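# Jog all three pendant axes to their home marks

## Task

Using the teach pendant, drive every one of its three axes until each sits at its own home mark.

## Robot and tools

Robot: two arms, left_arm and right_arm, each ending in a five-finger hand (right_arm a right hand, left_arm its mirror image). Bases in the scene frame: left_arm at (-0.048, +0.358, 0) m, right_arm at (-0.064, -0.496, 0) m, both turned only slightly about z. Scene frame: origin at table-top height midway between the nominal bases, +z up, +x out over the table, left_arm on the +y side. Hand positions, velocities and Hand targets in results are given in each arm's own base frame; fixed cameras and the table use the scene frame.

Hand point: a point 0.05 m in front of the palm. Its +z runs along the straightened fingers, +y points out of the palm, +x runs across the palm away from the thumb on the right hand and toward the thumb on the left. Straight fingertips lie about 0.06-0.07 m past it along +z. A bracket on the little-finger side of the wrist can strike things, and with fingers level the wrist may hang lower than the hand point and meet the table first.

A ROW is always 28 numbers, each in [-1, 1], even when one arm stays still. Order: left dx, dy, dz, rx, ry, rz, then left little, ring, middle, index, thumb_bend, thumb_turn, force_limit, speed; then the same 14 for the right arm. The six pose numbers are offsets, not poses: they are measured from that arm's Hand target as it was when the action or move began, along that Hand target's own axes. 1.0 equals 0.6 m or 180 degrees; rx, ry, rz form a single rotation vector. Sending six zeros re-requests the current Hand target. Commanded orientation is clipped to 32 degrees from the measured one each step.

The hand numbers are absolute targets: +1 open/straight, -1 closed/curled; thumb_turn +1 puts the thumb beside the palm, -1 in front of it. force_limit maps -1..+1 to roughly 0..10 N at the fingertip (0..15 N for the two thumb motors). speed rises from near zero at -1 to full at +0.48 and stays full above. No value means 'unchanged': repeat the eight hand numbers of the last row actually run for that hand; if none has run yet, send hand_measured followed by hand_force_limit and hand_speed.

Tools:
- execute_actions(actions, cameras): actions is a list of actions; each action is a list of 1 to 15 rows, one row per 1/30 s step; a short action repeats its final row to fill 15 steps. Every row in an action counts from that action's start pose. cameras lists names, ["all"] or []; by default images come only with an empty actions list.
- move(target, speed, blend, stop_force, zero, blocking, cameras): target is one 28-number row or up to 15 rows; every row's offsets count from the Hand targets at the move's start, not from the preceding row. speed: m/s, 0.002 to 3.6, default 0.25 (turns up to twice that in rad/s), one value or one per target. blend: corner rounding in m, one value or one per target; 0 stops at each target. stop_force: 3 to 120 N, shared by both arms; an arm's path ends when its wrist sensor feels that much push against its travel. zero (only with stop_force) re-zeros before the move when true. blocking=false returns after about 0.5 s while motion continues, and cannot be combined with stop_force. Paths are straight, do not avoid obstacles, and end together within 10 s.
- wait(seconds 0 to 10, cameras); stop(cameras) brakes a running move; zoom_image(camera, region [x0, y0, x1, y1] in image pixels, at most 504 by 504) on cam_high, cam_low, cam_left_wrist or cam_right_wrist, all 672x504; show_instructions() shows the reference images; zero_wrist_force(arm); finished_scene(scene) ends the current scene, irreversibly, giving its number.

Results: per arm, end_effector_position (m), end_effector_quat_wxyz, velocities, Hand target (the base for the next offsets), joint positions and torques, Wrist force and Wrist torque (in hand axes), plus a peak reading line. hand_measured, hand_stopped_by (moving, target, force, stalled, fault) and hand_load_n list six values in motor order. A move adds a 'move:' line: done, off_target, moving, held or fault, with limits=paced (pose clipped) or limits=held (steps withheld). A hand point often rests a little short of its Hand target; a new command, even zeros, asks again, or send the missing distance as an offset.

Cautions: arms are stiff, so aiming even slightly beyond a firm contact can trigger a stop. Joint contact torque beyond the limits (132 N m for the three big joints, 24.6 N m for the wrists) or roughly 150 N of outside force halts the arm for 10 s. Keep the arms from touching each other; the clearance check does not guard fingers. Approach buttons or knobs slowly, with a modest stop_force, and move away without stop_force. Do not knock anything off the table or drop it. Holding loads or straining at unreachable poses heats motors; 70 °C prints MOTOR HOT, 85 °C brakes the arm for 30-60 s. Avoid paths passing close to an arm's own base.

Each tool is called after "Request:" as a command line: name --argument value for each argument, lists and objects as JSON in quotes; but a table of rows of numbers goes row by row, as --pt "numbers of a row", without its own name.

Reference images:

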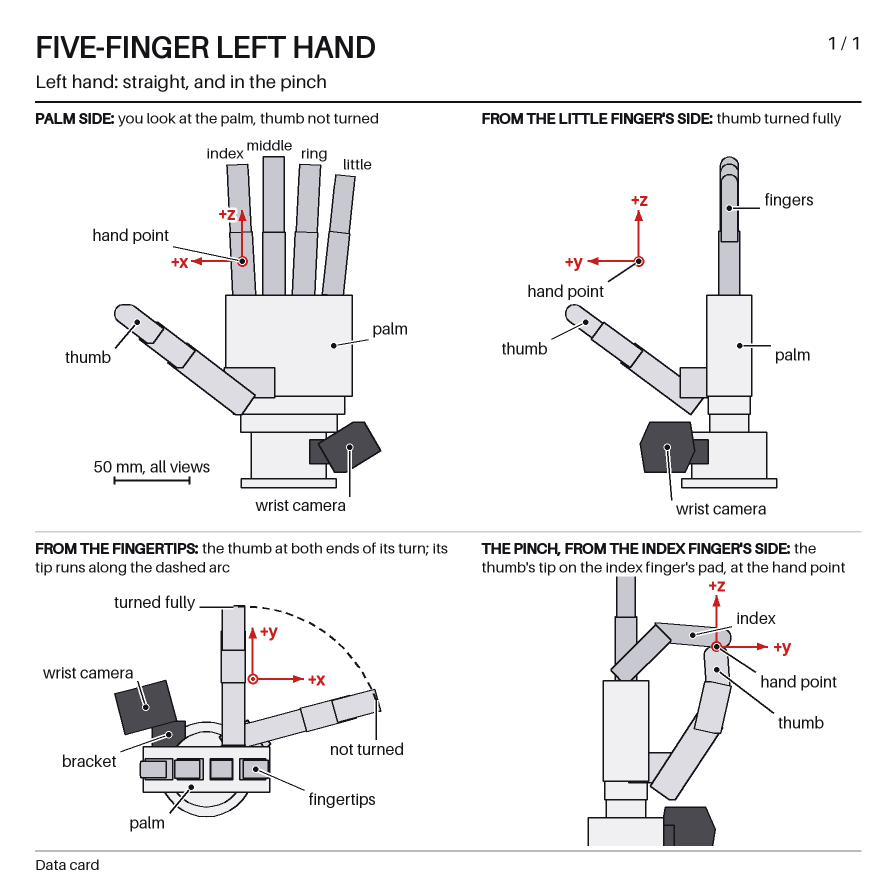

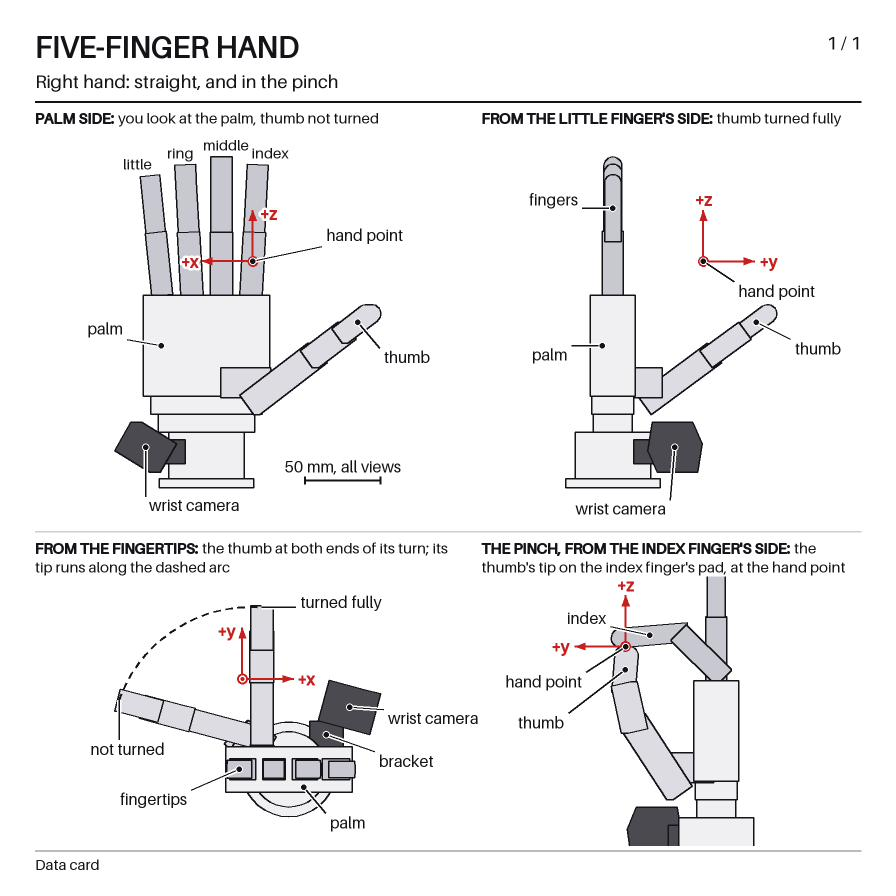

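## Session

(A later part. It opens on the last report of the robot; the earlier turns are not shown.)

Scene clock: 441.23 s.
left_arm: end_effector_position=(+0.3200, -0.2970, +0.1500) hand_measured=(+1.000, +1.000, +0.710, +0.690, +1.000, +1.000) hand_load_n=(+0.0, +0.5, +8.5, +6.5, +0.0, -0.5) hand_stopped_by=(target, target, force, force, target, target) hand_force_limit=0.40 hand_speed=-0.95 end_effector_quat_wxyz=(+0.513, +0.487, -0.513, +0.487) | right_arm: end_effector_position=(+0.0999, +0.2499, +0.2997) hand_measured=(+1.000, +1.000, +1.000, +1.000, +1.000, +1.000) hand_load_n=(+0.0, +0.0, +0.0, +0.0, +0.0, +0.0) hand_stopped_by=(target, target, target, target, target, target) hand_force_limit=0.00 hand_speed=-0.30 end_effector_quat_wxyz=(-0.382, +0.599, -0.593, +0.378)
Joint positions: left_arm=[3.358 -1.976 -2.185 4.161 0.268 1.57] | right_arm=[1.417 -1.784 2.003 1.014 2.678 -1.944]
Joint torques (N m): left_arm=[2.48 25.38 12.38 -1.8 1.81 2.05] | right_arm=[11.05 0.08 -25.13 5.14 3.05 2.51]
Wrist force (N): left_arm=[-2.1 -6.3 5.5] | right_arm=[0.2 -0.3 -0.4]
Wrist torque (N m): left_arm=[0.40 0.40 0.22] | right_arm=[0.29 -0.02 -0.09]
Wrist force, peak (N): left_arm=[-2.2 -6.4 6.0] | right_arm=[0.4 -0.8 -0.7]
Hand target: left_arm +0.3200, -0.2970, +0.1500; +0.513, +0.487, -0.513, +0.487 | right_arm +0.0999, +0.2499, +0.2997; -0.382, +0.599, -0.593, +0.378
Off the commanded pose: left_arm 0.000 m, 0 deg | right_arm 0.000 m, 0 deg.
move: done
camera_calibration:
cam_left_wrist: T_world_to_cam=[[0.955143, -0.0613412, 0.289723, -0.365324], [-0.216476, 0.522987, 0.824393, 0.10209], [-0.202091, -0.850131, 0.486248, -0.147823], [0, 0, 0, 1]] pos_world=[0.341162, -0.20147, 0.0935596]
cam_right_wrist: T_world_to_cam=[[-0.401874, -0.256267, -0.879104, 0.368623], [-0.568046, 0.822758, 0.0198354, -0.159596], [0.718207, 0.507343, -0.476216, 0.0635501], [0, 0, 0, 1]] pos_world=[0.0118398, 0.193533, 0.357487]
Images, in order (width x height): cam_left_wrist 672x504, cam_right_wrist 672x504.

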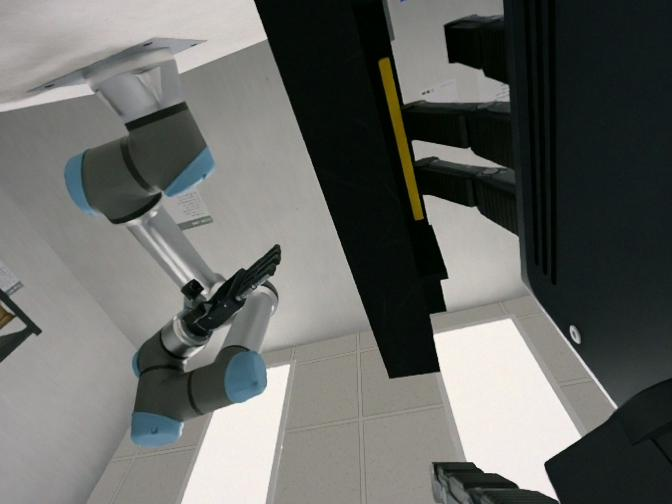

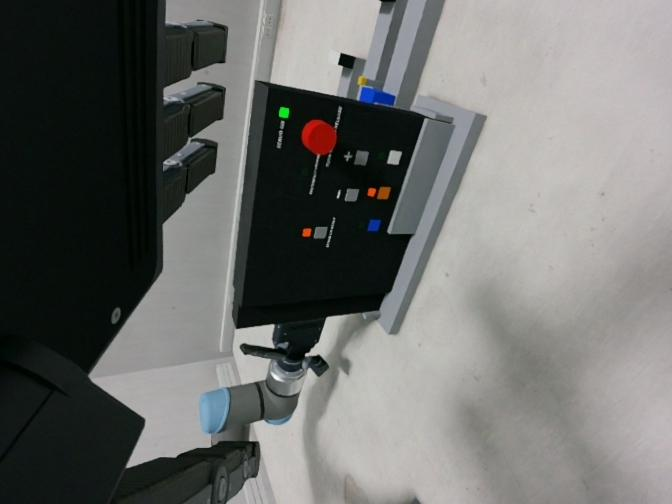

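Request:
move --target '[0,0,0,0,0,0,1,1,0.43,0.43,1,1,0.4,-0.95,-0.1523,0.188,0.3433,0,0,0,-1,-1,-1,1,1,1,0,0.2]' --speed 0.25

Request:
move --target '[0,0,0,0,0,0,1,1,0.43,0.43,1,1,0.4,-0.95,0.0005,-0.0211,0.0453,0,0,0,-1,-1,-1,1,1,1,0,0.2]' --speed 0.008 --stop_force 6

Request:
move --target '[0,0,0,0,0,0,1,1,0.43,0.43,1,1,0.4,-0.95,-0.0003,0.0141,-0.0302,0,0,0,-1,-1,-1,1,1,1,0,0.2]' --speed 0.1 --cameras '["cam_high","cam_left_wrist"]'

Request:
zoom_image --camera "cam_high" --region '[140, 230, 420, 420]'

Scene clock: 448.83 s.
left_arm: end_effector_position=(+0.3200, -0.2970, +0.1500) hand_measured=(+1.000, +1.000, +0.710, +0.690, +1.000, +1.000) hand_load_n=(-0.5, -0.5, +8.5, +6.5, -0.5, +0.0) hand_stopped_by=(target, target, force, force, target, target) hand_force_limit=0.40 hand_speed=-0.95 end_effector_quat_wxyz=(+0.513, +0.487, -0.513, +0.487) | right_arm: end_effector_position=(+0.2381, +0.3428, +0.1107) hand_measured=(-1.000, -1.000, -1.000, +1.000, +1.000, +1.000) hand_load_n=(+0.0, +0.0, +0.0, +0.0, +0.0, -0.5) hand_stopped_by=(target, target, target, target, target, target) hand_force_limit=0.00 hand_speed=0.20 end_effector_quat_wxyz=(-0.382, +0.599, -0.593, +0.378) end_effector_velocity=(+0.001, +0.001, -0.001) end_effector_angular_velocity=(+0.002, -0.001, +0.001)
Joint positions: left_arm=[3.358 -1.976 -2.185 4.161 0.268 1.57] | right_arm=[1.011 -1.484 2.141 0.054 2.439 -2.559]
Joint velocities: left_arm=[within noise] | right_arm=[-0.001 0.001 0 -0.005 -0.002 -0.002]
Joint torques (N m): left_arm=[2.55 23.42 12.57 -1.47 1.71 1.85] | right_arm=[-11.37 -9.09 -10.38 -2.12 -0.28 -2.36]
Wrist force (N): left_arm=[-2.1 -6.1 5.5] | right_arm=[0.1 -0.6 -0.4]
Wrist torque (N m): left_arm=[0.42 0.39 0.22] | right_arm=[0.29 0.01 -0.04]
Wrist force, peak (N): left_arm=[-2.1 -6.6 5.6] | right_arm=[0.3 -1.3 -1.1]
Hand target: left_arm +0.3200, -0.2970, +0.1500; +0.513, +0.487, -0.513, +0.487 | right_arm +0.2382, +0.3428, +0.1106; -0.382, +0.599, -0.593, +0.378
Off the commanded pose: left_arm 0.000 m, 0 deg | right_arm 0.000 m, 0 deg.
move: done

Scene clock: 452.50 s.
left_arm: end_effector_position=(+0.3200, -0.2970, +0.1500) hand_measured=(+1.000, +1.000, +0.710, +0.690, +1.000, +1.000) hand_load_n=(+0.0, +0.0, +8.5, +6.5, +0.0, +0.0) hand_stopped_by=(target, target, force, force, target, target) hand_force_limit=0.40 hand_speed=-0.95 end_effector_quat_wxyz=(+0.513, +0.487, -0.513, +0.487) | right_arm: end_effector_position=(+0.2573, +0.3428, +0.1106) hand_measured=(-1.000, -1.000, -1.000, +1.000, +1.000, +1.000) hand_load_n=(+0.0, +0.0, +0.0, -1.0, +0.0, +0.0) hand_stopped_by=(target, target, target, target, target, target) hand_force_limit=0.00 hand_speed=0.20 end_effector_quat_wxyz=(-0.382, +0.599, -0.593, +0.378)
Joint positions: left_arm=[3.358 -1.976 -2.185 4.161 0.268 1.57] | right_arm=[0.955 -1.488 2.138 0.021 2.396 -2.613]
Joint torques (N m): left_arm=[2.95 22.28 12.38 -1.66 1.51 2] | right_arm=[8.54 -12.25 -10.85 3.25 2.76 2.57]
Wrist force (N): left_arm=[-2.3 -6.3 5.6] | right_arm=[0.2 0.7 -6.5]
Wrist torque (N m): left_arm=[0.40 0.41 0.22] | right_arm=[0.69 -0.05 -0.05]
Wrist force, peak (N): left_arm=[-2.1 -6.6 5.7] | right_arm=[-0.5 0.8 -15.3]
Hand target: left_arm +0.3200, -0.2970, +0.1500; +0.513, +0.487, -0.513, +0.487 | right_arm +0.2573, +0.3428, +0.1106; -0.382, +0.599, -0.593, +0.378 (not the last commanded pose)
Off the commanded pose: left_arm 0.000 m, 0 deg | right_arm 0.011 m, 0 deg.
move: contact (right_arm)

Scene clock: 453.53 s.
left_arm: end_effector_position=(+0.3200, -0.2970, +0.1500) hand_measured=(+1.000, +1.000, +0.710, +0.690, +1.000, +1.000) hand_load_n=(+0.0, +0.0, +8.5, +6.5, +0.0, +0.0) hand_stopped_by=(target, target, force, force, target, target) hand_force_limit=0.40 hand_speed=-0.95 end_effector_quat_wxyz=(+0.513, +0.487, -0.513, +0.487) | right_arm: end_effector_position=(+0.2374, +0.3428, +0.1106) hand_measured=(-1.000, -1.000, -1.000, +1.000, +1.000, +1.000) hand_load_n=(+0.0, +0.0, +0.0, +0.0, +0.0, +0.0) hand_stopped_by=(target, target, target, target, target, target) hand_force_limit=0.00 hand_speed=0.20 end_effector_quat_wxyz=(-0.382, +0.599, -0.593, +0.378)
Joint positions: left_arm=[3.358 -1.976 -2.185 4.161 0.268 1.57] | right_arm=[1.013 -1.484 2.142 0.055 2.441 -2.557]
Joint torques (N m): left_arm=[2.23 22.01 11.65 -1.52 1.68 1.8] | right_arm=[10.35 -8.67 -23.23 4.06 2.44 2.4]
Wrist force (N): left_arm=[-2.2 -6.1 5.4] | right_arm=[-0.2 -0.4 -0.1]
Wrist torque (N m): left_arm=[0.42 0.41 0.22] | right_arm=[0.32 0.03 -0.14]
Wrist force, peak (N): left_arm=[-2.3 -6.5 5.7] | right_arm=[0.1 0.7 -6.6]
Hand target: left_arm +0.3200, -0.2970, +0.1500; +0.513, +0.487, -0.513, +0.487 | right_arm +0.2373, +0.3428, +0.1106; -0.382, +0.599, -0.593, +0.378
Off the commanded pose: left_arm 0.000 m, 0 deg | right_arm 0.000 m, 0 deg.
move: done
camera_calibration:
cam_left_wrist: T_world_to_cam=[[0.955143, -0.0613412, 0.289723, -0.365324], [-0.216476, 0.522987, 0.824393, 0.10209], [-0.202091, -0.850131, 0.486248, -0.147823], [0, 0, 0, 1]] pos_world=[0.341162, -0.20147, 0.0935596]
Images, in order (width x height): cam_high 672x504, cam_left_wrist 672x504.

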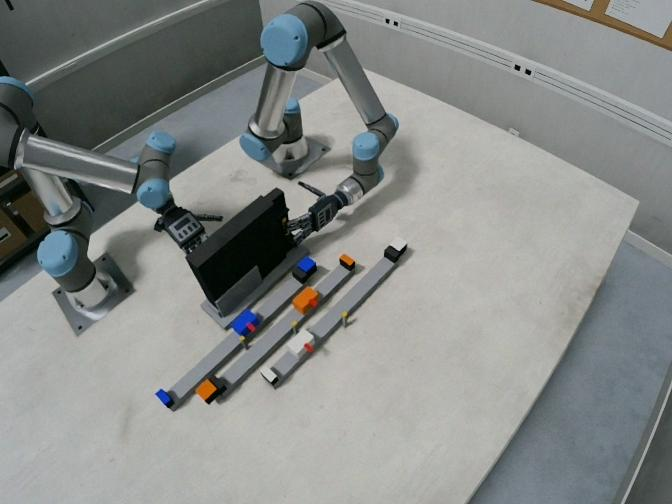

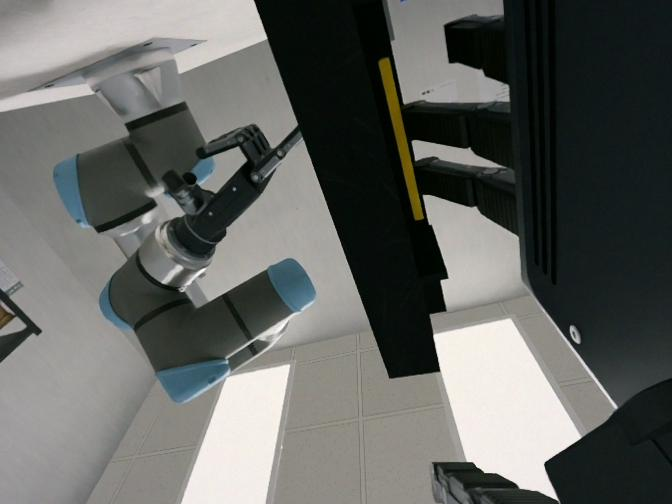

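Scaled by 1.800.

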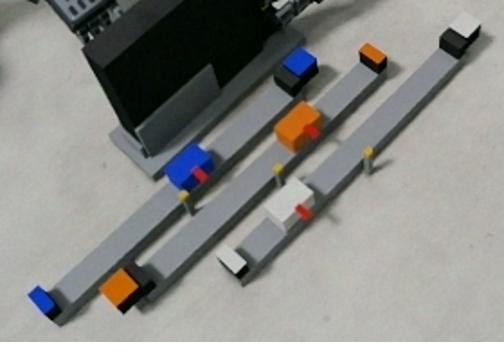

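Request:
zoom_image --camera "cam_high" --region '[275, 280, 335, 345]'

Request:
move --target '[0,0,0,0,0,0,1,1,0.43,0.43,1,1,0.4,-0.95,0.0762,-0.0108,0.0175,0,0,0,-1,-1,-1,1,1,1,0,0.2]' --speed 0.1

Request:
move --target '[0,0,0,0,0,0,1,1,0.43,0.43,1,1,0.4,-0.95,0.0003,-0.0106,0.0227,0,0,0,-1,-1,-1,1,1,1,0,0.2]' --speed 0.005 --stop_force 5

Request:
move --target '[0,0,0,0,0,0,1,1,0.43,0.43,1,1,0.4,-0.95,-0.0001,0.0056,-0.0121,0,0,0,-1,-1,-1,1,1,1,0,0.2]' --speed 0.1 --cameras '["cam_high"]'

Request:
zoom_image --camera "cam_high" --region '[275, 280, 335, 345]'

Scaled by 7.754.

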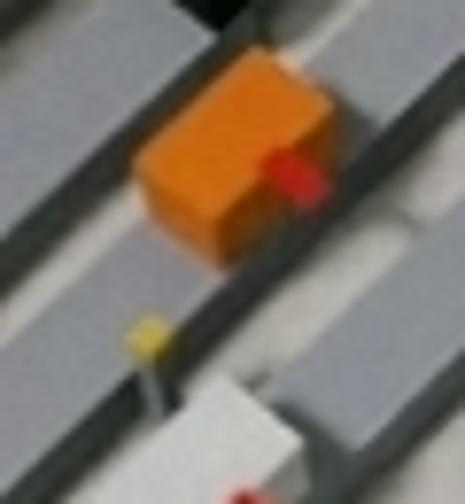

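Scene clock: 485.03 s.
left_arm: end_effector_position=(+0.3200, -0.2970, +0.1500) hand_measured=(+1.000, +1.000, +0.710, +0.690, +1.000, +1.000) hand_load_n=(+0.0, +0.0, +8.5, +6.5, +0.0, +0.0) hand_stopped_by=(target, target, force, force, target, target) hand_force_limit=0.40 hand_speed=-0.95 end_effector_quat_wxyz=(+0.513, +0.487, -0.513, +0.487) | right_arm: end_effector_position=(+0.2500, +0.2973, +0.1120) hand_measured=(-1.000, -1.000, -1.000, +1.000, +1.000, +1.000) hand_load_n=(+0.0, +0.0, +0.0, -0.5, +0.0, +0.0) hand_stopped_by=(target, target, target, target, target, target) hand_force_limit=0.00 hand_speed=0.20 end_effector_quat_wxyz=(-0.382, +0.599, -0.593, +0.378)
Joint positions: left_arm=[3.358 -1.976 -2.185 4.161 0.268 1.57] | right_arm=[0.87 -1.627 2.264 -0.019 2.328 -2.686]
Joint torques (N m): left_arm=[2.71 20.75 10.53 -1.6 1.53 1.71] | right_arm=[-13.18 -21.2 -10.03 -2.64 -0.61 -2.36]
Wrist force (N): left_arm=[-2.3 -5.9 5.8] | right_arm=[0.0 -0.3 -0.3]
Wrist torque (N m): left_arm=[0.43 0.43 0.20] | right_arm=[0.33 -0.01 -0.03]
Wrist force, peak (N): left_arm=[-2.2 -6.4 5.6] | right_arm=[-0.2 -1.0 -0.4]
Hand target: left_arm +0.3200, -0.2970, +0.1500; +0.513, +0.487, -0.513, +0.487 | right_arm +0.2500, +0.2972, +0.1120; -0.382, +0.599, -0.593, +0.378
Off the commanded pose: left_arm 0.000 m, 0 deg | right_arm 0.000 m, 0 deg.
move: done

Scene clock: 488.40 s.
left_arm: end_effector_position=(+0.3200, -0.2970, +0.1500) hand_measured=(+1.000, +1.000, +0.710, +0.690, +1.000, +1.000) hand_load_n=(+0.0, +0.0, +8.5, +6.0, +0.0, +0.0) hand_stopped_by=(target, target, force, force, target, target) hand_force_limit=0.40 hand_speed=-0.95 end_effector_quat_wxyz=(+0.513, +0.487, -0.513, +0.487) | right_arm: end_effector_position=(+0.2604, +0.2972, +0.1120) hand_measured=(-1.000, -1.000, -1.000, +1.000, +1.000, +1.000) hand_load_n=(+0.0, +0.0, +0.0, -0.5, +0.0, +0.0) hand_stopped_by=(target, target, target, target, target, target) hand_force_limit=0.00 hand_speed=0.20 end_effector_quat_wxyz=(-0.382, +0.599, -0.593, +0.378)
Joint positions: left_arm=[3.358 -1.976 -2.185 4.161 0.268 1.57] | right_arm=[0.836 -1.627 2.261 -0.033 2.3 -2.712]
Joint torques (N m): left_arm=[2.16 18.87 10.89 -1.65 1.27 1.75] | right_arm=[8.4 -9.77 -12.39 2.67 2.69 2.68]
Wrist force (N): left_arm=[-2.1 -6.3 5.7] | right_arm=[-0.4 0.3 -6.9]
Wrist torque (N m): left_arm=[0.38 0.39 0.23] | right_arm=[0.69 -0.04 -0.06]
Wrist force, peak (N): left_arm=[-2.2 -6.5 5.7] | right_arm=[-0.9 0.5 -11.4]
Hand target: left_arm +0.3200, -0.2970, +0.1500; +0.513, +0.487, -0.513, +0.487 | right_arm +0.2604, +0.2972, +0.1120; -0.382, +0.599, -0.593, +0.378 (not the last commanded pose)
Off the commanded pose: left_arm 0.000 m, 0 deg | right_arm 0.005 m, 0 deg.
move: contact (right_arm)

Scene clock: 489.27 s.
left_arm: end_effector_position=(+0.3200, -0.2970, +0.1500) hand_measured=(+1.000, +1.000, +0.710, +0.690, +1.000, +1.000) hand_load_n=(+0.0, +0.0, +8.5, +6.5, +0.0, +0.0) hand_stopped_by=(target, target, force, force, target, target) hand_force_limit=0.40 hand_speed=-0.95 end_effector_quat_wxyz=(+0.513, +0.487, -0.513, +0.487) | right_arm: end_effector_position=(+0.2526, +0.2972, +0.1121) hand_measured=(-1.000, -1.000, -1.000, +1.000, +1.000, +1.000) hand_load_n=(+0.0, +0.0, +0.0, +0.0, +0.0, +0.0) hand_stopped_by=(target, target, target, target, target, target) hand_force_limit=0.00 hand_speed=0.20 end_effector_quat_wxyz=(-0.382, +0.599, -0.593, +0.378)
Joint positions: left_arm=[3.358 -1.976 -2.185 4.161 0.268 1.57] | right_arm=[0.861 -1.627 2.264 -0.023 2.321 -2.693]
Joint torques (N m): left_arm=[2.82 18.31 12.15 -1.46 1.14 1.73] | right_arm=[10.11 -16.33 -10.74 3.41 2.37 2.53]
Wrist force (N): left_arm=[-2.3 -6.0 5.4] | right_arm=[0.1 -0.5 -0.3]
Wrist torque (N m): left_arm=[0.44 0.42 0.21] | right_arm=[0.30 -0.02 -0.13]
Wrist force, peak (N): left_arm=[-2.4 -6.3 5.7] | right_arm=[-0.2 0.8 -6.7]
Hand target: left_arm +0.3200, -0.2970, +0.1500; +0.513, +0.487, -0.513, +0.487 | right_arm +0.2524, +0.2972, +0.1120; -0.382, +0.599, -0.593, +0.378
Off the commanded pose: left_arm 0.000 m, 0 deg | right_arm 0.000 m, 0 deg.
move: done
Images, in order (width x height): cam_high 672x504.

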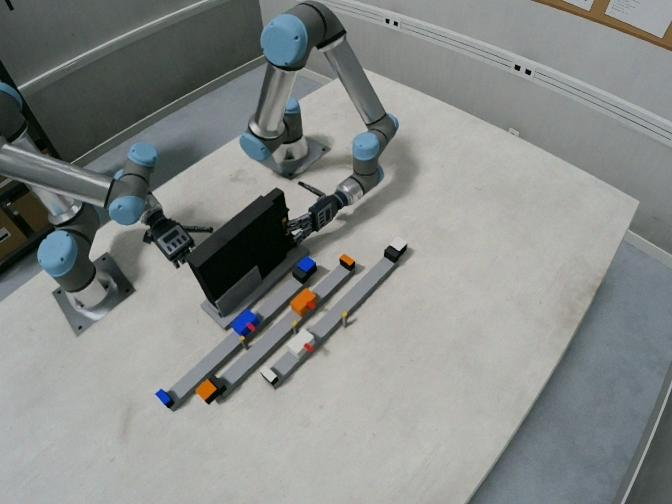

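Scaled by 7.754.

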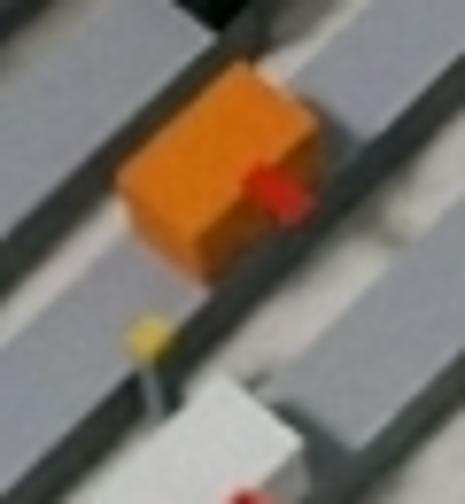

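Request:
move --target '[0,0,0,0,0,0,1,1,0.43,0.43,1,1,0.4,-0.95,0.0003,-0.0106,0.0227,0,0,0,-1,-1,-1,1,1,1,0,0.2]' --speed 0.005 --stop_force 5

Request:
wait --seconds 4.0 --cameras '["cam_high"]'

Request:
move --target '[0,0,0,0,0,0,1,1,0.43,0.43,1,1,0.4,-0.95,-0.0001,0.0056,-0.0121,0,0,0,-1,-1,-1,1,1,1,0,0.2]' --speed 0.1 --cameras '["cam_high","cam_low"]'

Request:
zoom_image --camera "cam_high" --region '[275, 280, 335, 345]'

Scene clock: 497.90 s.
left_arm: end_effector_position=(+0.3200, -0.2970, +0.1500) hand_measured=(+1.000, +1.000, +0.710, +0.690, +1.000, +1.000) hand_load_n=(+0.0, +0.0, +8.5, +6.5, +0.0, -0.5) hand_stopped_by=(target, target, force, force, target, target) hand_force_limit=0.40 hand_speed=-0.95 end_effector_quat_wxyz=(+0.513, +0.487, -0.513, +0.487) | right_arm: end_effector_position=(+0.2604, +0.2972, +0.1120) hand_measured=(-1.000, -1.000, -1.000, +1.000, +1.000, +1.000) hand_load_n=(+0.5, +0.0, -0.5, -0.5, +0.0, +0.0) hand_stopped_by=(target, target, target, target, target, target) hand_force_limit=0.00 hand_speed=0.20 end_effector_quat_wxyz=(-0.382, +0.599, -0.593, +0.378)
Joint positions: left_arm=[3.358 -1.976 -2.185 4.161 0.268 1.57] | right_arm=[0.836 -1.627 2.261 -0.033 2.3 -2.712]
Joint torques (N m): left_arm=[2.22 16.98 11.32 -1.45 1.23 1.76] | right_arm=[9.06 -7.07 -11.6 2.67 2.62 2.6]
Wrist force (N): left_arm=[-2.2 -6.2 5.2] | right_arm=[-0.2 0.2 -5.7]
Wrist torque (N m): left_arm=[0.43 0.38 0.22] | right_arm=[0.62 -0.09 -0.05]
Wrist force, peak (N): left_arm=[-2.4 -6.4 5.8] | right_arm=[-0.6 0.3 -10.7]
Hand target: left_arm +0.3200, -0.2970, +0.1500; +0.513, +0.487, -0.513, +0.487 | right_arm +0.2604, +0.2972, +0.1121; -0.382, +0.599, -0.593, +0.378 (not the last commanded pose)
Off the commanded pose: left_arm 0.000 m, 0 deg | right_arm 0.007 m, 0 deg.
move: contact (right_arm)

Scene clock: 501.90 s.
left_arm: end_effector_position=(+0.3200, -0.2970, +0.1500) hand_measured=(+1.000, +1.000, +0.710, +0.690, +1.000, +1.000) hand_load_n=(+0.0, +0.0, +8.5, +6.0, +0.0, -0.5) hand_stopped_by=(target, target, force, force, target, target) hand_force_limit=0.40 hand_speed=-0.95 end_effector_quat_wxyz=(+0.513, +0.487, -0.513, +0.487) | right_arm: end_effector_position=(+0.2604, +0.2972, +0.1121) hand_measured=(-1.000, -1.000, -1.000, +1.000, +1.000, +1.000) hand_load_n=(+0.0, +0.0, +0.0, -0.5, +0.0, -0.5) hand_stopped_by=(target, target, target, target, target, target) hand_force_limit=0.00 hand_speed=0.20 end_effector_quat_wxyz=(-0.382, +0.599, -0.593, +0.378)
Joint positions: left_arm=[3.358 -1.976 -2.185 4.161 0.268 1.57] | right_arm=[0.836 -1.627 2.261 -0.033 2.3 -2.712]
Joint torques (N m): left_arm=[1.92 16.14 11.65 -1.37 1.18 1.63] | right_arm=[8.24 -17.59 -11.07 2.87 2.5 2.49]
Wrist force (N): left_arm=[-2.4 -6.3 5.4] | right_arm=[-0.3 0.3 -5.8]
Wrist torque (N m): left_arm=[0.40 0.41 0.21] | right_arm=[0.62 -0.07 -0.05]
Wrist force, peak (N): left_arm=[-2.3 -6.6 5.6] | right_arm=[-0.3 0.3 -6.4]
Hand target: left_arm +0.3200, -0.2970, +0.1500; +0.513, +0.487, -0.513, +0.487 | right_arm +0.2604, +0.2972, +0.1121; -0.382, +0.599, -0.593, +0.378 (not the last commanded pose)
Off the commanded pose: left_arm 0.000 m, 0 deg | right_arm 0.007 m, 0 deg.
wait: 4.00 s; at rest by 0.17 s
Images, in order (width x height): cam_high 672x504.

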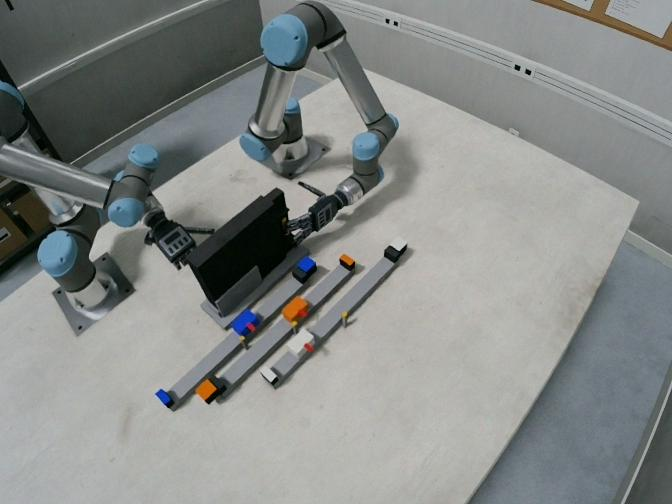

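Scene clock: 502.77 s.
left_arm: end_effector_position=(+0.3200, -0.2970, +0.1500) hand_measured=(+1.000, +1.000, +0.710, +0.690, +1.000, +1.000) hand_load_n=(+0.0, +0.0, +9.0, +6.5, +0.0, -0.5) hand_stopped_by=(target, target, force, force, target, target) hand_force_limit=0.40 hand_speed=-0.95 end_effector_quat_wxyz=(+0.513, +0.487, -0.513, +0.487) | right_arm: end_effector_position=(+0.2525, +0.2972, +0.1121) hand_measured=(-1.000, -1.000, -1.000, +1.000, +1.000, +1.000) hand_load_n=(+0.0, +0.0, +0.0, +0.0, +0.0, +0.0) hand_stopped_by=(target, target, target, target, target, target) hand_force_limit=0.00 hand_speed=0.20 end_effector_quat_wxyz=(-0.382, +0.599, -0.593, +0.378)
Joint positions: left_arm=[3.358 -1.976 -2.185 4.161 0.268 1.57] | right_arm=[0.861 -1.627 2.264 -0.023 2.321 -2.693]
Joint torques (N m): left_arm=[2.32 14.52 11.37 -1.44 1.35 1.59] | right_arm=[12.29 -15.2 -11.6 3.43 2.18 2.81]
Wrist force (N): left_arm=[-2.3 -6.0 5.4] | right_arm=[0.3 -0.4 -0.3]
Wrist torque (N m): left_arm=[0.44 0.42 0.21] | right_arm=[0.31 -0.04 -0.12]
Wrist force, peak (N): left_arm=[-2.4 -6.6 5.3] | right_arm=[-0.4 0.1 -5.9]
Hand target: left_arm +0.3200, -0.2970, +0.1500; +0.513, +0.487, -0.513, +0.487 | right_arm +0.2524, +0.2972, +0.1121; -0.382, +0.599, -0.593, +0.378
Off the commanded pose: left_arm 0.000 m, 0 deg | right_arm 0.000 m, 0 deg.
move: done
Images, in order (width x height): cam_high 672x504, cam_low 672x504.

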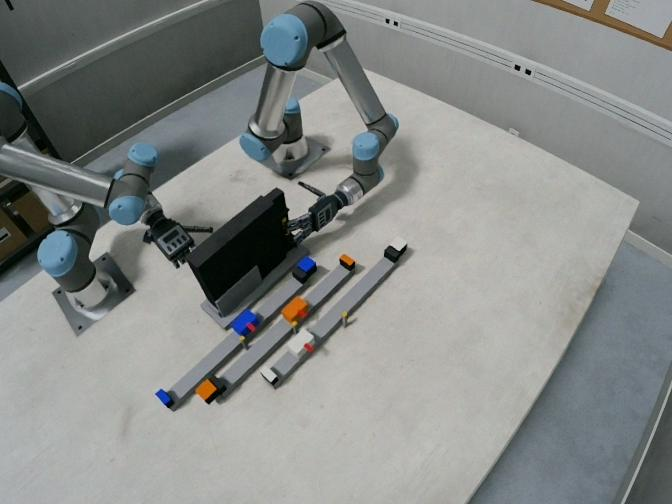

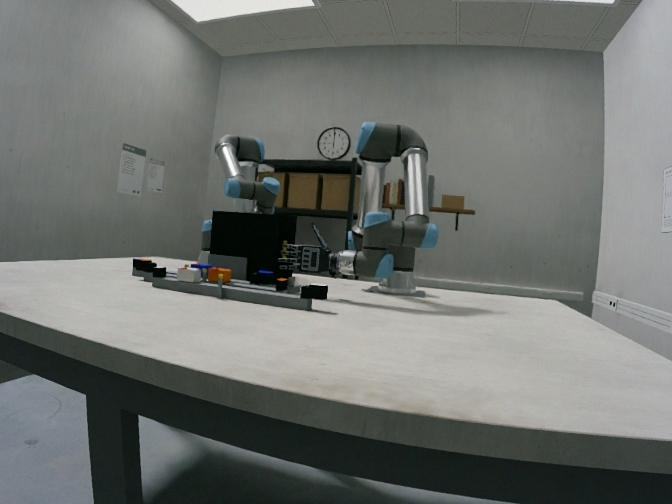

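Scaled by 7.754.

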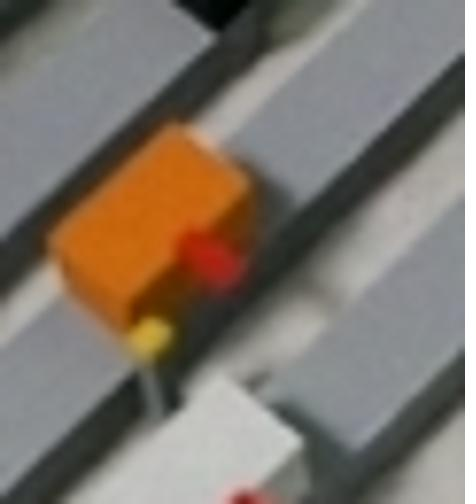

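Request:
zoom_image --camera "cam_low" --region '[170, 250, 250, 310]'

Request:
zoom_image --camera "cam_low" --region '[120, 240, 340, 320]'

Scaled by 6.300.

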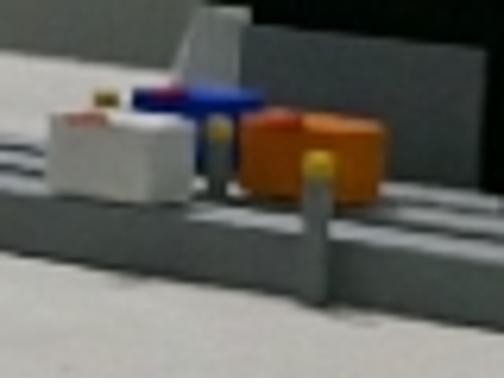

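Scaled by 2.291.

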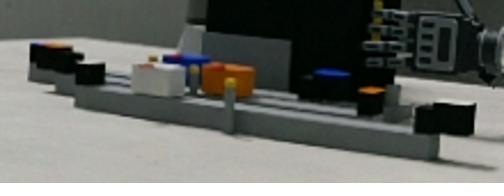

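Request:
move --target '[0,0,0,0,0,0,1,1,0.43,0.43,1,1,0.4,-0.95,0.0003,-0.0106,0.0227,0,0,0,-1,-1,-1,1,1,1,0,0.2]' --speed 0.005 --stop_force 5

Request:
wait --seconds 4.3

Request:
move --target '[0,0,0,0,0,0,1,1,0.43,0.43,1,1,0.4,-0.95,-0.0001,0.0056,-0.0121,0,0,0,-1,-1,-1,1,1,1,0,0.2]' --speed 0.1 --cameras '["cam_high","cam_low"]'

Request:
zoom_image --camera "cam_high" --region '[275, 290, 335, 355]'

Request:
zoom_image --camera "cam_low" --region '[170, 250, 250, 310]'

Scene clock: 527.80 s.
left_arm: end_effector_position=(+0.3200, -0.2970, +0.1500) hand_measured=(+1.000, +1.000, +0.710, +0.690, +1.000, +1.000) hand_load_n=(+0.0, +0.0, +8.5, +6.5, +0.0, -0.5) hand_stopped_by=(target, target, force, force, target, target) hand_force_limit=0.40 hand_speed=-0.95 end_effector_quat_wxyz=(+0.513, +0.487, -0.513, +0.487) | right_arm: end_effector_position=(+0.2604, +0.2972, +0.1121) hand_measured=(-1.000, -1.000, -1.000, +1.000, +1.000, +1.000) hand_load_n=(+0.0, +0.0, +0.0, -0.5, +0.0, -0.5) hand_stopped_by=(target, target, target, target, target, target) hand_force_limit=0.00 hand_speed=0.20 end_effector_quat_wxyz=(-0.382, +0.599, -0.593, +0.378)
Joint positions: left_arm=[3.358 -1.976 -2.185 4.161 0.268 1.57] | right_arm=[0.836 -1.627 2.261 -0.033 2.3 -2.712]
Joint torques (N m): left_arm=[3.77 15.06 11.48 -1.47 1.31 1.45] | right_arm=[8.65 -11.04 -10.72 2.73 2.85 2.65]
Wrist force (N): left_arm=[-2.3 -6.1 5.7] | right_arm=[-0.3 0.5 -7.0]
Wrist torque (N m): left_arm=[0.42 0.42 0.20] | right_arm=[0.73 -0.04 -0.05]
Wrist force, peak (N): left_arm=[-2.0 -6.6 5.7] | right_arm=[-0.7 0.6 -11.2]
Hand target: left_arm +0.3200, -0.2970, +0.1500; +0.513, +0.487, -0.513, +0.487 | right_arm +0.2604, +0.2972, +0.1121; -0.382, +0.599, -0.593, +0.378 (not the last commanded pose)
Off the commanded pose: left_arm 0.000 m, 0 deg | right_arm 0.007 m, 0 deg.
move: contact (right_arm)

Scene clock: 532.10 s.
left_arm: end_effector_position=(+0.3200, -0.2970, +0.1500) hand_measured=(+1.000, +1.000, +0.710, +0.690, +1.000, +1.000) hand_load_n=(+0.0, +0.0, +8.5, +6.5, +0.0, -0.5) hand_stopped_by=(target, target, force, force, target, target) hand_force_limit=0.40 hand_speed=-0.95 end_effector_quat_wxyz=(+0.513, +0.487, -0.513, +0.487) | right_arm: end_effector_position=(+0.2604, +0.2971, +0.1121) hand_measured=(-1.000, -1.000, -1.000, +1.000, +1.000, +1.000) hand_load_n=(+0.0, +0.0, +0.0, -0.5, +0.0, +0.0) hand_stopped_by=(target, target, target, target, target, target) hand_force_limit=0.00 hand_speed=0.20 end_effector_quat_wxyz=(-0.382, +0.599, -0.593, +0.378)
Joint positions: left_arm=[3.358 -1.976 -2.185 4.161 0.268 1.57] | right_arm=[0.836 -1.627 2.261 -0.033 2.3 -2.712]
Joint torques (N m): left_arm=[2.32 15.66 10.86 -1.26 1.07 1.58] | right_arm=[7.73 -16.97 -11.58 2.63 2.49 2.55]
Wrist force (N): left_arm=[-2.2 -6.2 5.8] | right_arm=[-0.2 0.8 -6.6]
Wrist torque (N m): left_arm=[0.40 0.40 0.22] | right_arm=[0.76 -0.07 -0.03]
Wrist force, peak (N): left_arm=[-2.4 -6.5 5.5] | right_arm=[-0.2 0.2 -7.0]
Hand target: left_arm +0.3200, -0.2970, +0.1500; +0.513, +0.487, -0.513, +0.487 | right_arm +0.2604, +0.2972, +0.1121; -0.382, +0.599, -0.593, +0.378 (not the last commanded pose)
Off the commanded pose: left_arm 0.000 m, 0 deg | right_arm 0.007 m, 0 deg.
wait: 4.30 s; at rest by 0.17 s

Scene clock: 532.97 s.
left_arm: end_effector_position=(+0.3200, -0.2970, +0.1500) hand_measured=(+1.000, +1.000, +0.710, +0.690, +1.000, +1.000) hand_load_n=(-0.5, +0.0, +8.5, +6.5, +0.0, +0.0) hand_stopped_by=(target, target, force, force, target, target) hand_force_limit=0.40 hand_speed=-0.95 end_effector_quat_wxyz=(+0.513, +0.487, -0.513, +0.487) | right_arm: end_effector_position=(+0.2526, +0.2971, +0.1121) hand_measured=(-1.000, -1.000, -1.000, +1.000, +1.000, +1.000) hand_load_n=(+0.0, +0.0, +0.0, +0.0, +0.0, -0.5) hand_stopped_by=(target, target, target, target, target, target) hand_force_limit=0.00 hand_speed=0.20 end_effector_quat_wxyz=(-0.382, +0.599, -0.593, +0.378)
Joint positions: left_arm=[3.358 -1.976 -2.185 4.161 0.268 1.57] | right_arm=[0.861 -1.628 2.264 -0.023 2.32 -2.693]
Joint torques (N m): left_arm=[1.61 15.71 11.36 -1.29 1.14 1.51] | right_arm=[9.58 -14.77 -10.25 3.49 2.24 2.51]
Wrist force (N): left_arm=[-2.1 -6.3 5.5] | right_arm=[0.0 -0.6 -0.2]
Wrist torque (N m): left_arm=[0.39 0.39 0.22] | right_arm=[0.27 -0.01 -0.14]
Wrist force, peak (N): left_arm=[-2.3 -6.3 5.6] | right_arm=[-0.2 0.1 -6.6]
Hand target: left_arm +0.3200, -0.2970, +0.1500; +0.513, +0.487, -0.513, +0.487 | right_arm +0.2524, +0.2971, +0.1121; -0.382, +0.599, -0.593, +0.378
Off the commanded pose: left_arm 0.000 m, 0 deg | right_arm 0.000 m, 0 deg.
move: done
Images, in order (width x height): cam_high 672x504, cam_low 672x504.

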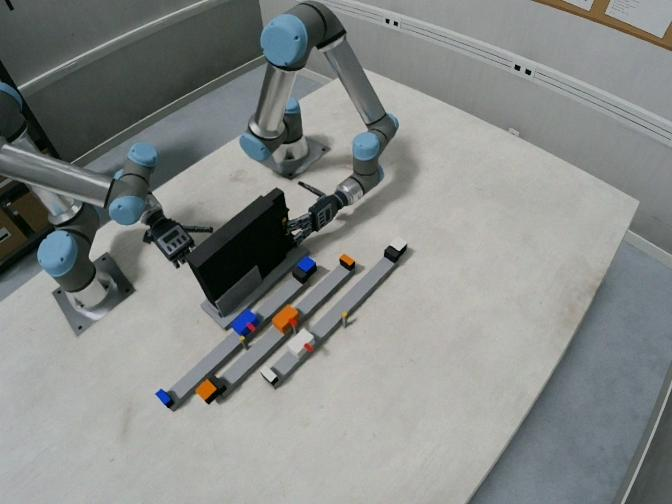

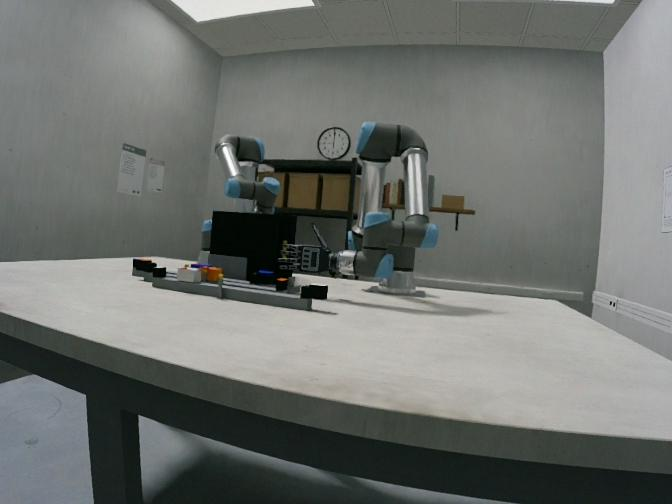

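Scaled by 7.754.

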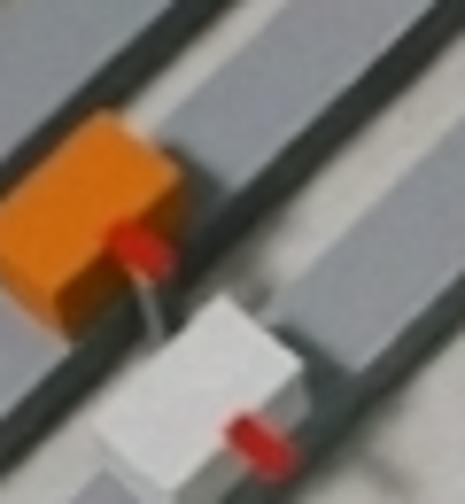

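Scaled by 6.300.

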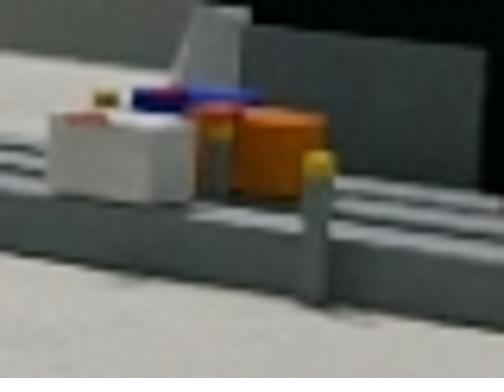

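Request:
zoom_image --camera "cam_low" --region '[190, 258, 230, 288]'

Request:
zoom_image --camera "cam_high" --region '[275, 305, 315, 345]'

Scaled by 12.600.

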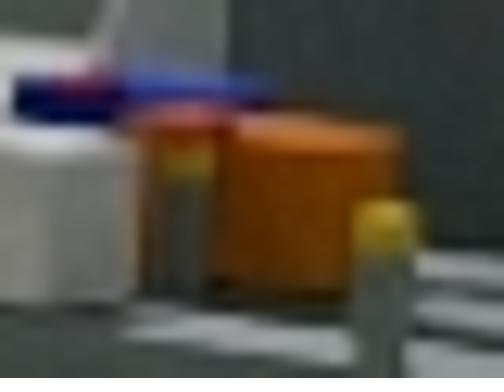

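Scaled by 12.600.

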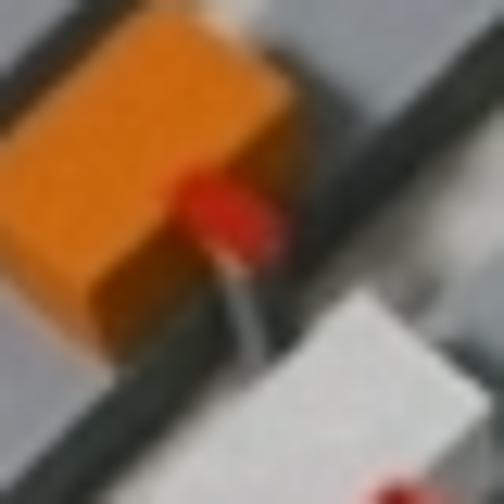

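Request:
move --target '[0,0,0,0,0,0,1,1,0.43,0.43,1,1,0.4,-0.95,-0.1437,0.0798,0.0162,0,0,0,-1,-1,-1,1,1,1,0,0.2]' --speed 0.12

Request:
move --target '[0,0,0,0,0,0,1,1,0.43,0.43,1,1,0.4,-0.95,0.0004,-0.0176,0.0378,0,0,0,-1,-1,-1,1,1,1,0,0.2]' --speed 0.006 --stop_force 5 --cameras '["cam_right_wrist"]'

Request:
move --target '[0,0,0,0,0,0,1,1,0.43,0.43,1,1,0.4,-0.95,-0.0003,0.0141,-0.0302,0,0,0,-1,-1,-1,1,1,1,0,0.2]' --speed 0.1 --cameras '["cam_high","cam_right_wrist"]'

Request:
zoom_image --camera "cam_right_wrist" --region '[150, 0, 450, 200]'

Scene clock: 577.63 s.
left_arm: end_effector_position=(+0.3200, -0.2970, +0.1500) hand_measured=(+1.000, +1.000, +0.710, +0.690, +1.000, +1.000) hand_load_n=(+0.0, +0.0, +8.5, +6.5, +0.0, +0.0) hand_stopped_by=(target, target, force, force, target, target) hand_force_limit=0.40 hand_speed=-0.95 end_effector_quat_wxyz=(+0.513, +0.487, -0.513, +0.487) | right_arm: end_effector_position=(+0.2402, +0.3832, +0.0647) hand_measured=(-1.000, -1.000, -1.000, +1.000, +1.000, +1.000) hand_load_n=(+0.0, +0.0, +0.0, +0.0, +0.0, +0.0) hand_stopped_by=(target, target, target, target, target, target) hand_force_limit=0.00 hand_speed=0.20 end_effector_quat_wxyz=(-0.382, +0.599, -0.593, +0.378)
Joint positions: left_arm=[3.358 -1.976 -2.185 4.161 0.268 1.57] | right_arm=[1.072 -1.297 2.073 -0.014 2.484 -2.494]
Joint torques (N m): left_arm=[1.54 16.3 11.1 -1.37 1.1 1.48] | right_arm=[10.48 -14.54 -20.3 3.97 2.48 2.54]
Wrist force (N): left_arm=[-2.3 -6.3 5.3] | right_arm=[0.0 -0.5 0.1]
Wrist torque (N m): left_arm=[0.40 0.42 0.22] | right_arm=[0.26 -0.03 -0.12]
Wrist force, peak (N): left_arm=[-2.4 -6.4 5.7] | right_arm=[0.6 -0.8 -0.3]
Hand target: left_arm +0.3200, -0.2970, +0.1500; +0.513, +0.487, -0.513, +0.487 | right_arm +0.2402, +0.3833, +0.0646; -0.382, +0.599, -0.593, +0.378
Off the commanded pose: left_arm 0.000 m, 0 deg | right_arm 0.000 m, 0 deg.
move: done

Scene clock: 581.23 s.
left_arm: end_effector_position=(+0.3200, -0.2970, +0.1500) hand_measured=(+1.000, +1.000, +0.710, +0.690, +1.000, +1.000) hand_load_n=(+0.0, +0.0, +8.5, +6.5, +0.0, +0.0) hand_stopped_by=(target, target, force, force, target, target) hand_force_limit=0.40 hand_speed=-0.95 end_effector_quat_wxyz=(+0.513, +0.487, -0.513, +0.487) | right_arm: end_effector_position=(+0.2545, +0.3833, +0.0647) hand_measured=(-1.000, -1.000, -1.000, +1.000, +1.000, +1.000) hand_load_n=(+0.0, +0.0, +0.0, -0.5, +0.0, +0.0) hand_stopped_by=(target, target, target, target, target, target) hand_force_limit=0.00 hand_speed=0.20 end_effector_quat_wxyz=(-0.382, +0.599, -0.593, +0.378)
Joint positions: left_arm=[3.358 -1.976 -2.185 4.161 0.268 1.57] | right_arm=[1.034 -1.301 2.071 -0.04 2.457 -2.535]
Joint torques (N m): left_arm=[2.8 16.05 11.05 -1.3 0.88 1.5] | right_arm=[8.65 -17.62 -13.79 3.74 2.88 2.59]
Wrist force (N): left_arm=[-2.3 -6.1 5.4] | right_arm=[-0.5 0.2 -4.8]
Wrist torque (N m): left_arm=[0.43 0.42 0.21] | right_arm=[0.53 -0.02 -0.07]
Wrist force, peak (N): left_arm=[-2.2 -6.6 5.8] | right_arm=[-0.6 0.6 -11.4]
Hand target: left_arm +0.3200, -0.2970, +0.1500; +0.513, +0.487, -0.513, +0.487 | right_arm +0.2545, +0.3833, +0.0647; -0.382, +0.599, -0.593, +0.378 (not the last commanded pose)
Off the commanded pose: left_arm 0.000 m, 0 deg | right_arm 0.011 m, 0 deg.
move: contact (right_arm)
camera_calibration:
cam_right_wrist: T_world_to_cam=[[-0.401856, -0.256254, -0.879117, 0.258343], [-0.568105, 0.822716, 0.0198748, -0.176852], [0.71817, 0.507417, -0.476192, -0.227096], [0, 0, 0, 1]] pos_world=[0.16644, 0.326933, 0.122487]
Images, in order (width x height): cam_right_wrist 672x504.

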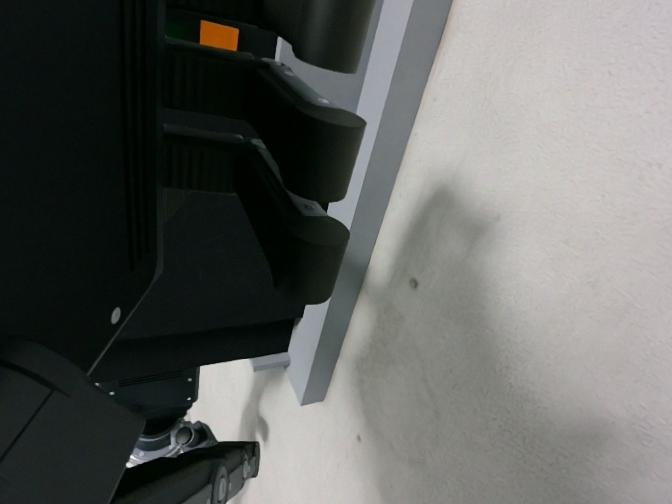

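Scene clock: 582.27 s.
left_arm: end_effector_position=(+0.3200, -0.2970, +0.1500) hand_measured=(+1.000, +1.000, +0.710, +0.690, +1.000, +1.000) hand_load_n=(-0.5, +0.0, +8.5, +6.5, +0.0, -0.5) hand_stopped_by=(target, target, force, force, target, target) hand_force_limit=0.40 hand_speed=-0.95 end_effector_quat_wxyz=(+0.513, +0.487, -0.513, +0.487) | right_arm: end_effector_position=(+0.2347, +0.3833, +0.0646) hand_measured=(-1.000, -1.000, -1.000, +1.000, +1.000, +1.000) hand_load_n=(+0.0, +0.0, +0.0, +0.0, +0.0, +0.0) hand_stopped_by=(target, target, target, target, target, target) hand_force_limit=0.00 hand_speed=0.20 end_effector_quat_wxyz=(-0.382, +0.599, -0.593, +0.378)
Joint positions: left_arm=[3.358 -1.976 -2.185 4.161 0.268 1.57] | right_arm=[1.087 -1.294 2.072 -0.003 2.495 -2.476]
Joint torques (N m): left_arm=[3.4 15.93 11.38 -1.12 1.05 1.48] | right_arm=[10.75 -16.62 -20.44 4 2.61 2.71]
Wrist force (N): left_arm=[-2.4 -6.2 5.3] | right_arm=[-0.2 -0.8 -0.1]
Wrist torque (N m): left_arm=[0.41 0.42 0.21] | right_arm=[0.24 0.01 -0.14]
Wrist force, peak (N): left_arm=[-2.1 -6.3 5.7] | right_arm=[-0.4 0.5 -4.7]
Hand target: left_arm +0.3200, -0.2970, +0.1500; +0.513, +0.487, -0.513, +0.487 | right_arm +0.2345, +0.3833, +0.0646; -0.382, +0.599, -0.593, +0.378
Off the commanded pose: left_arm 0.000 m, 0 deg | right_arm 0.000 m, 0 deg.
move: done
camera_calibration:
cam_right_wrist: T_world_to_cam=[[-0.401924, -0.256353, -0.879057, 0.250356], [-0.568161, 0.822677, 0.0198645, -0.188053], [0.718088, 0.50743, -0.476303, -0.212732], [0, 0, 0, 1]] pos_world=[0.14654, 0.326833, 0.122487]
Images, in order (width x height): cam_high 672x504, cam_right_wrist 672x504.

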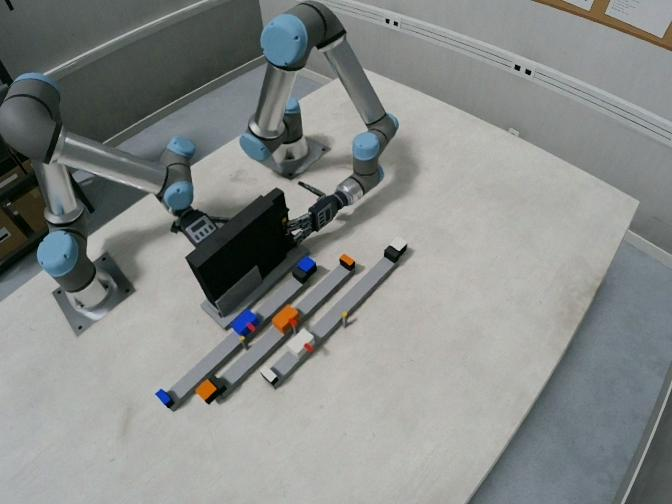

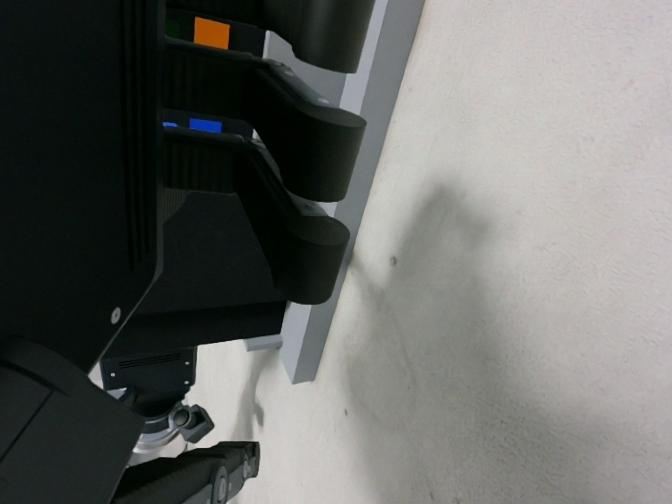

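Scaled by 1.680.

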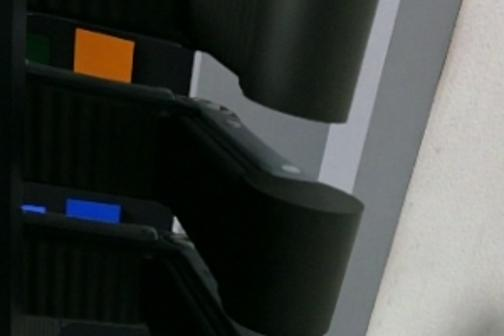

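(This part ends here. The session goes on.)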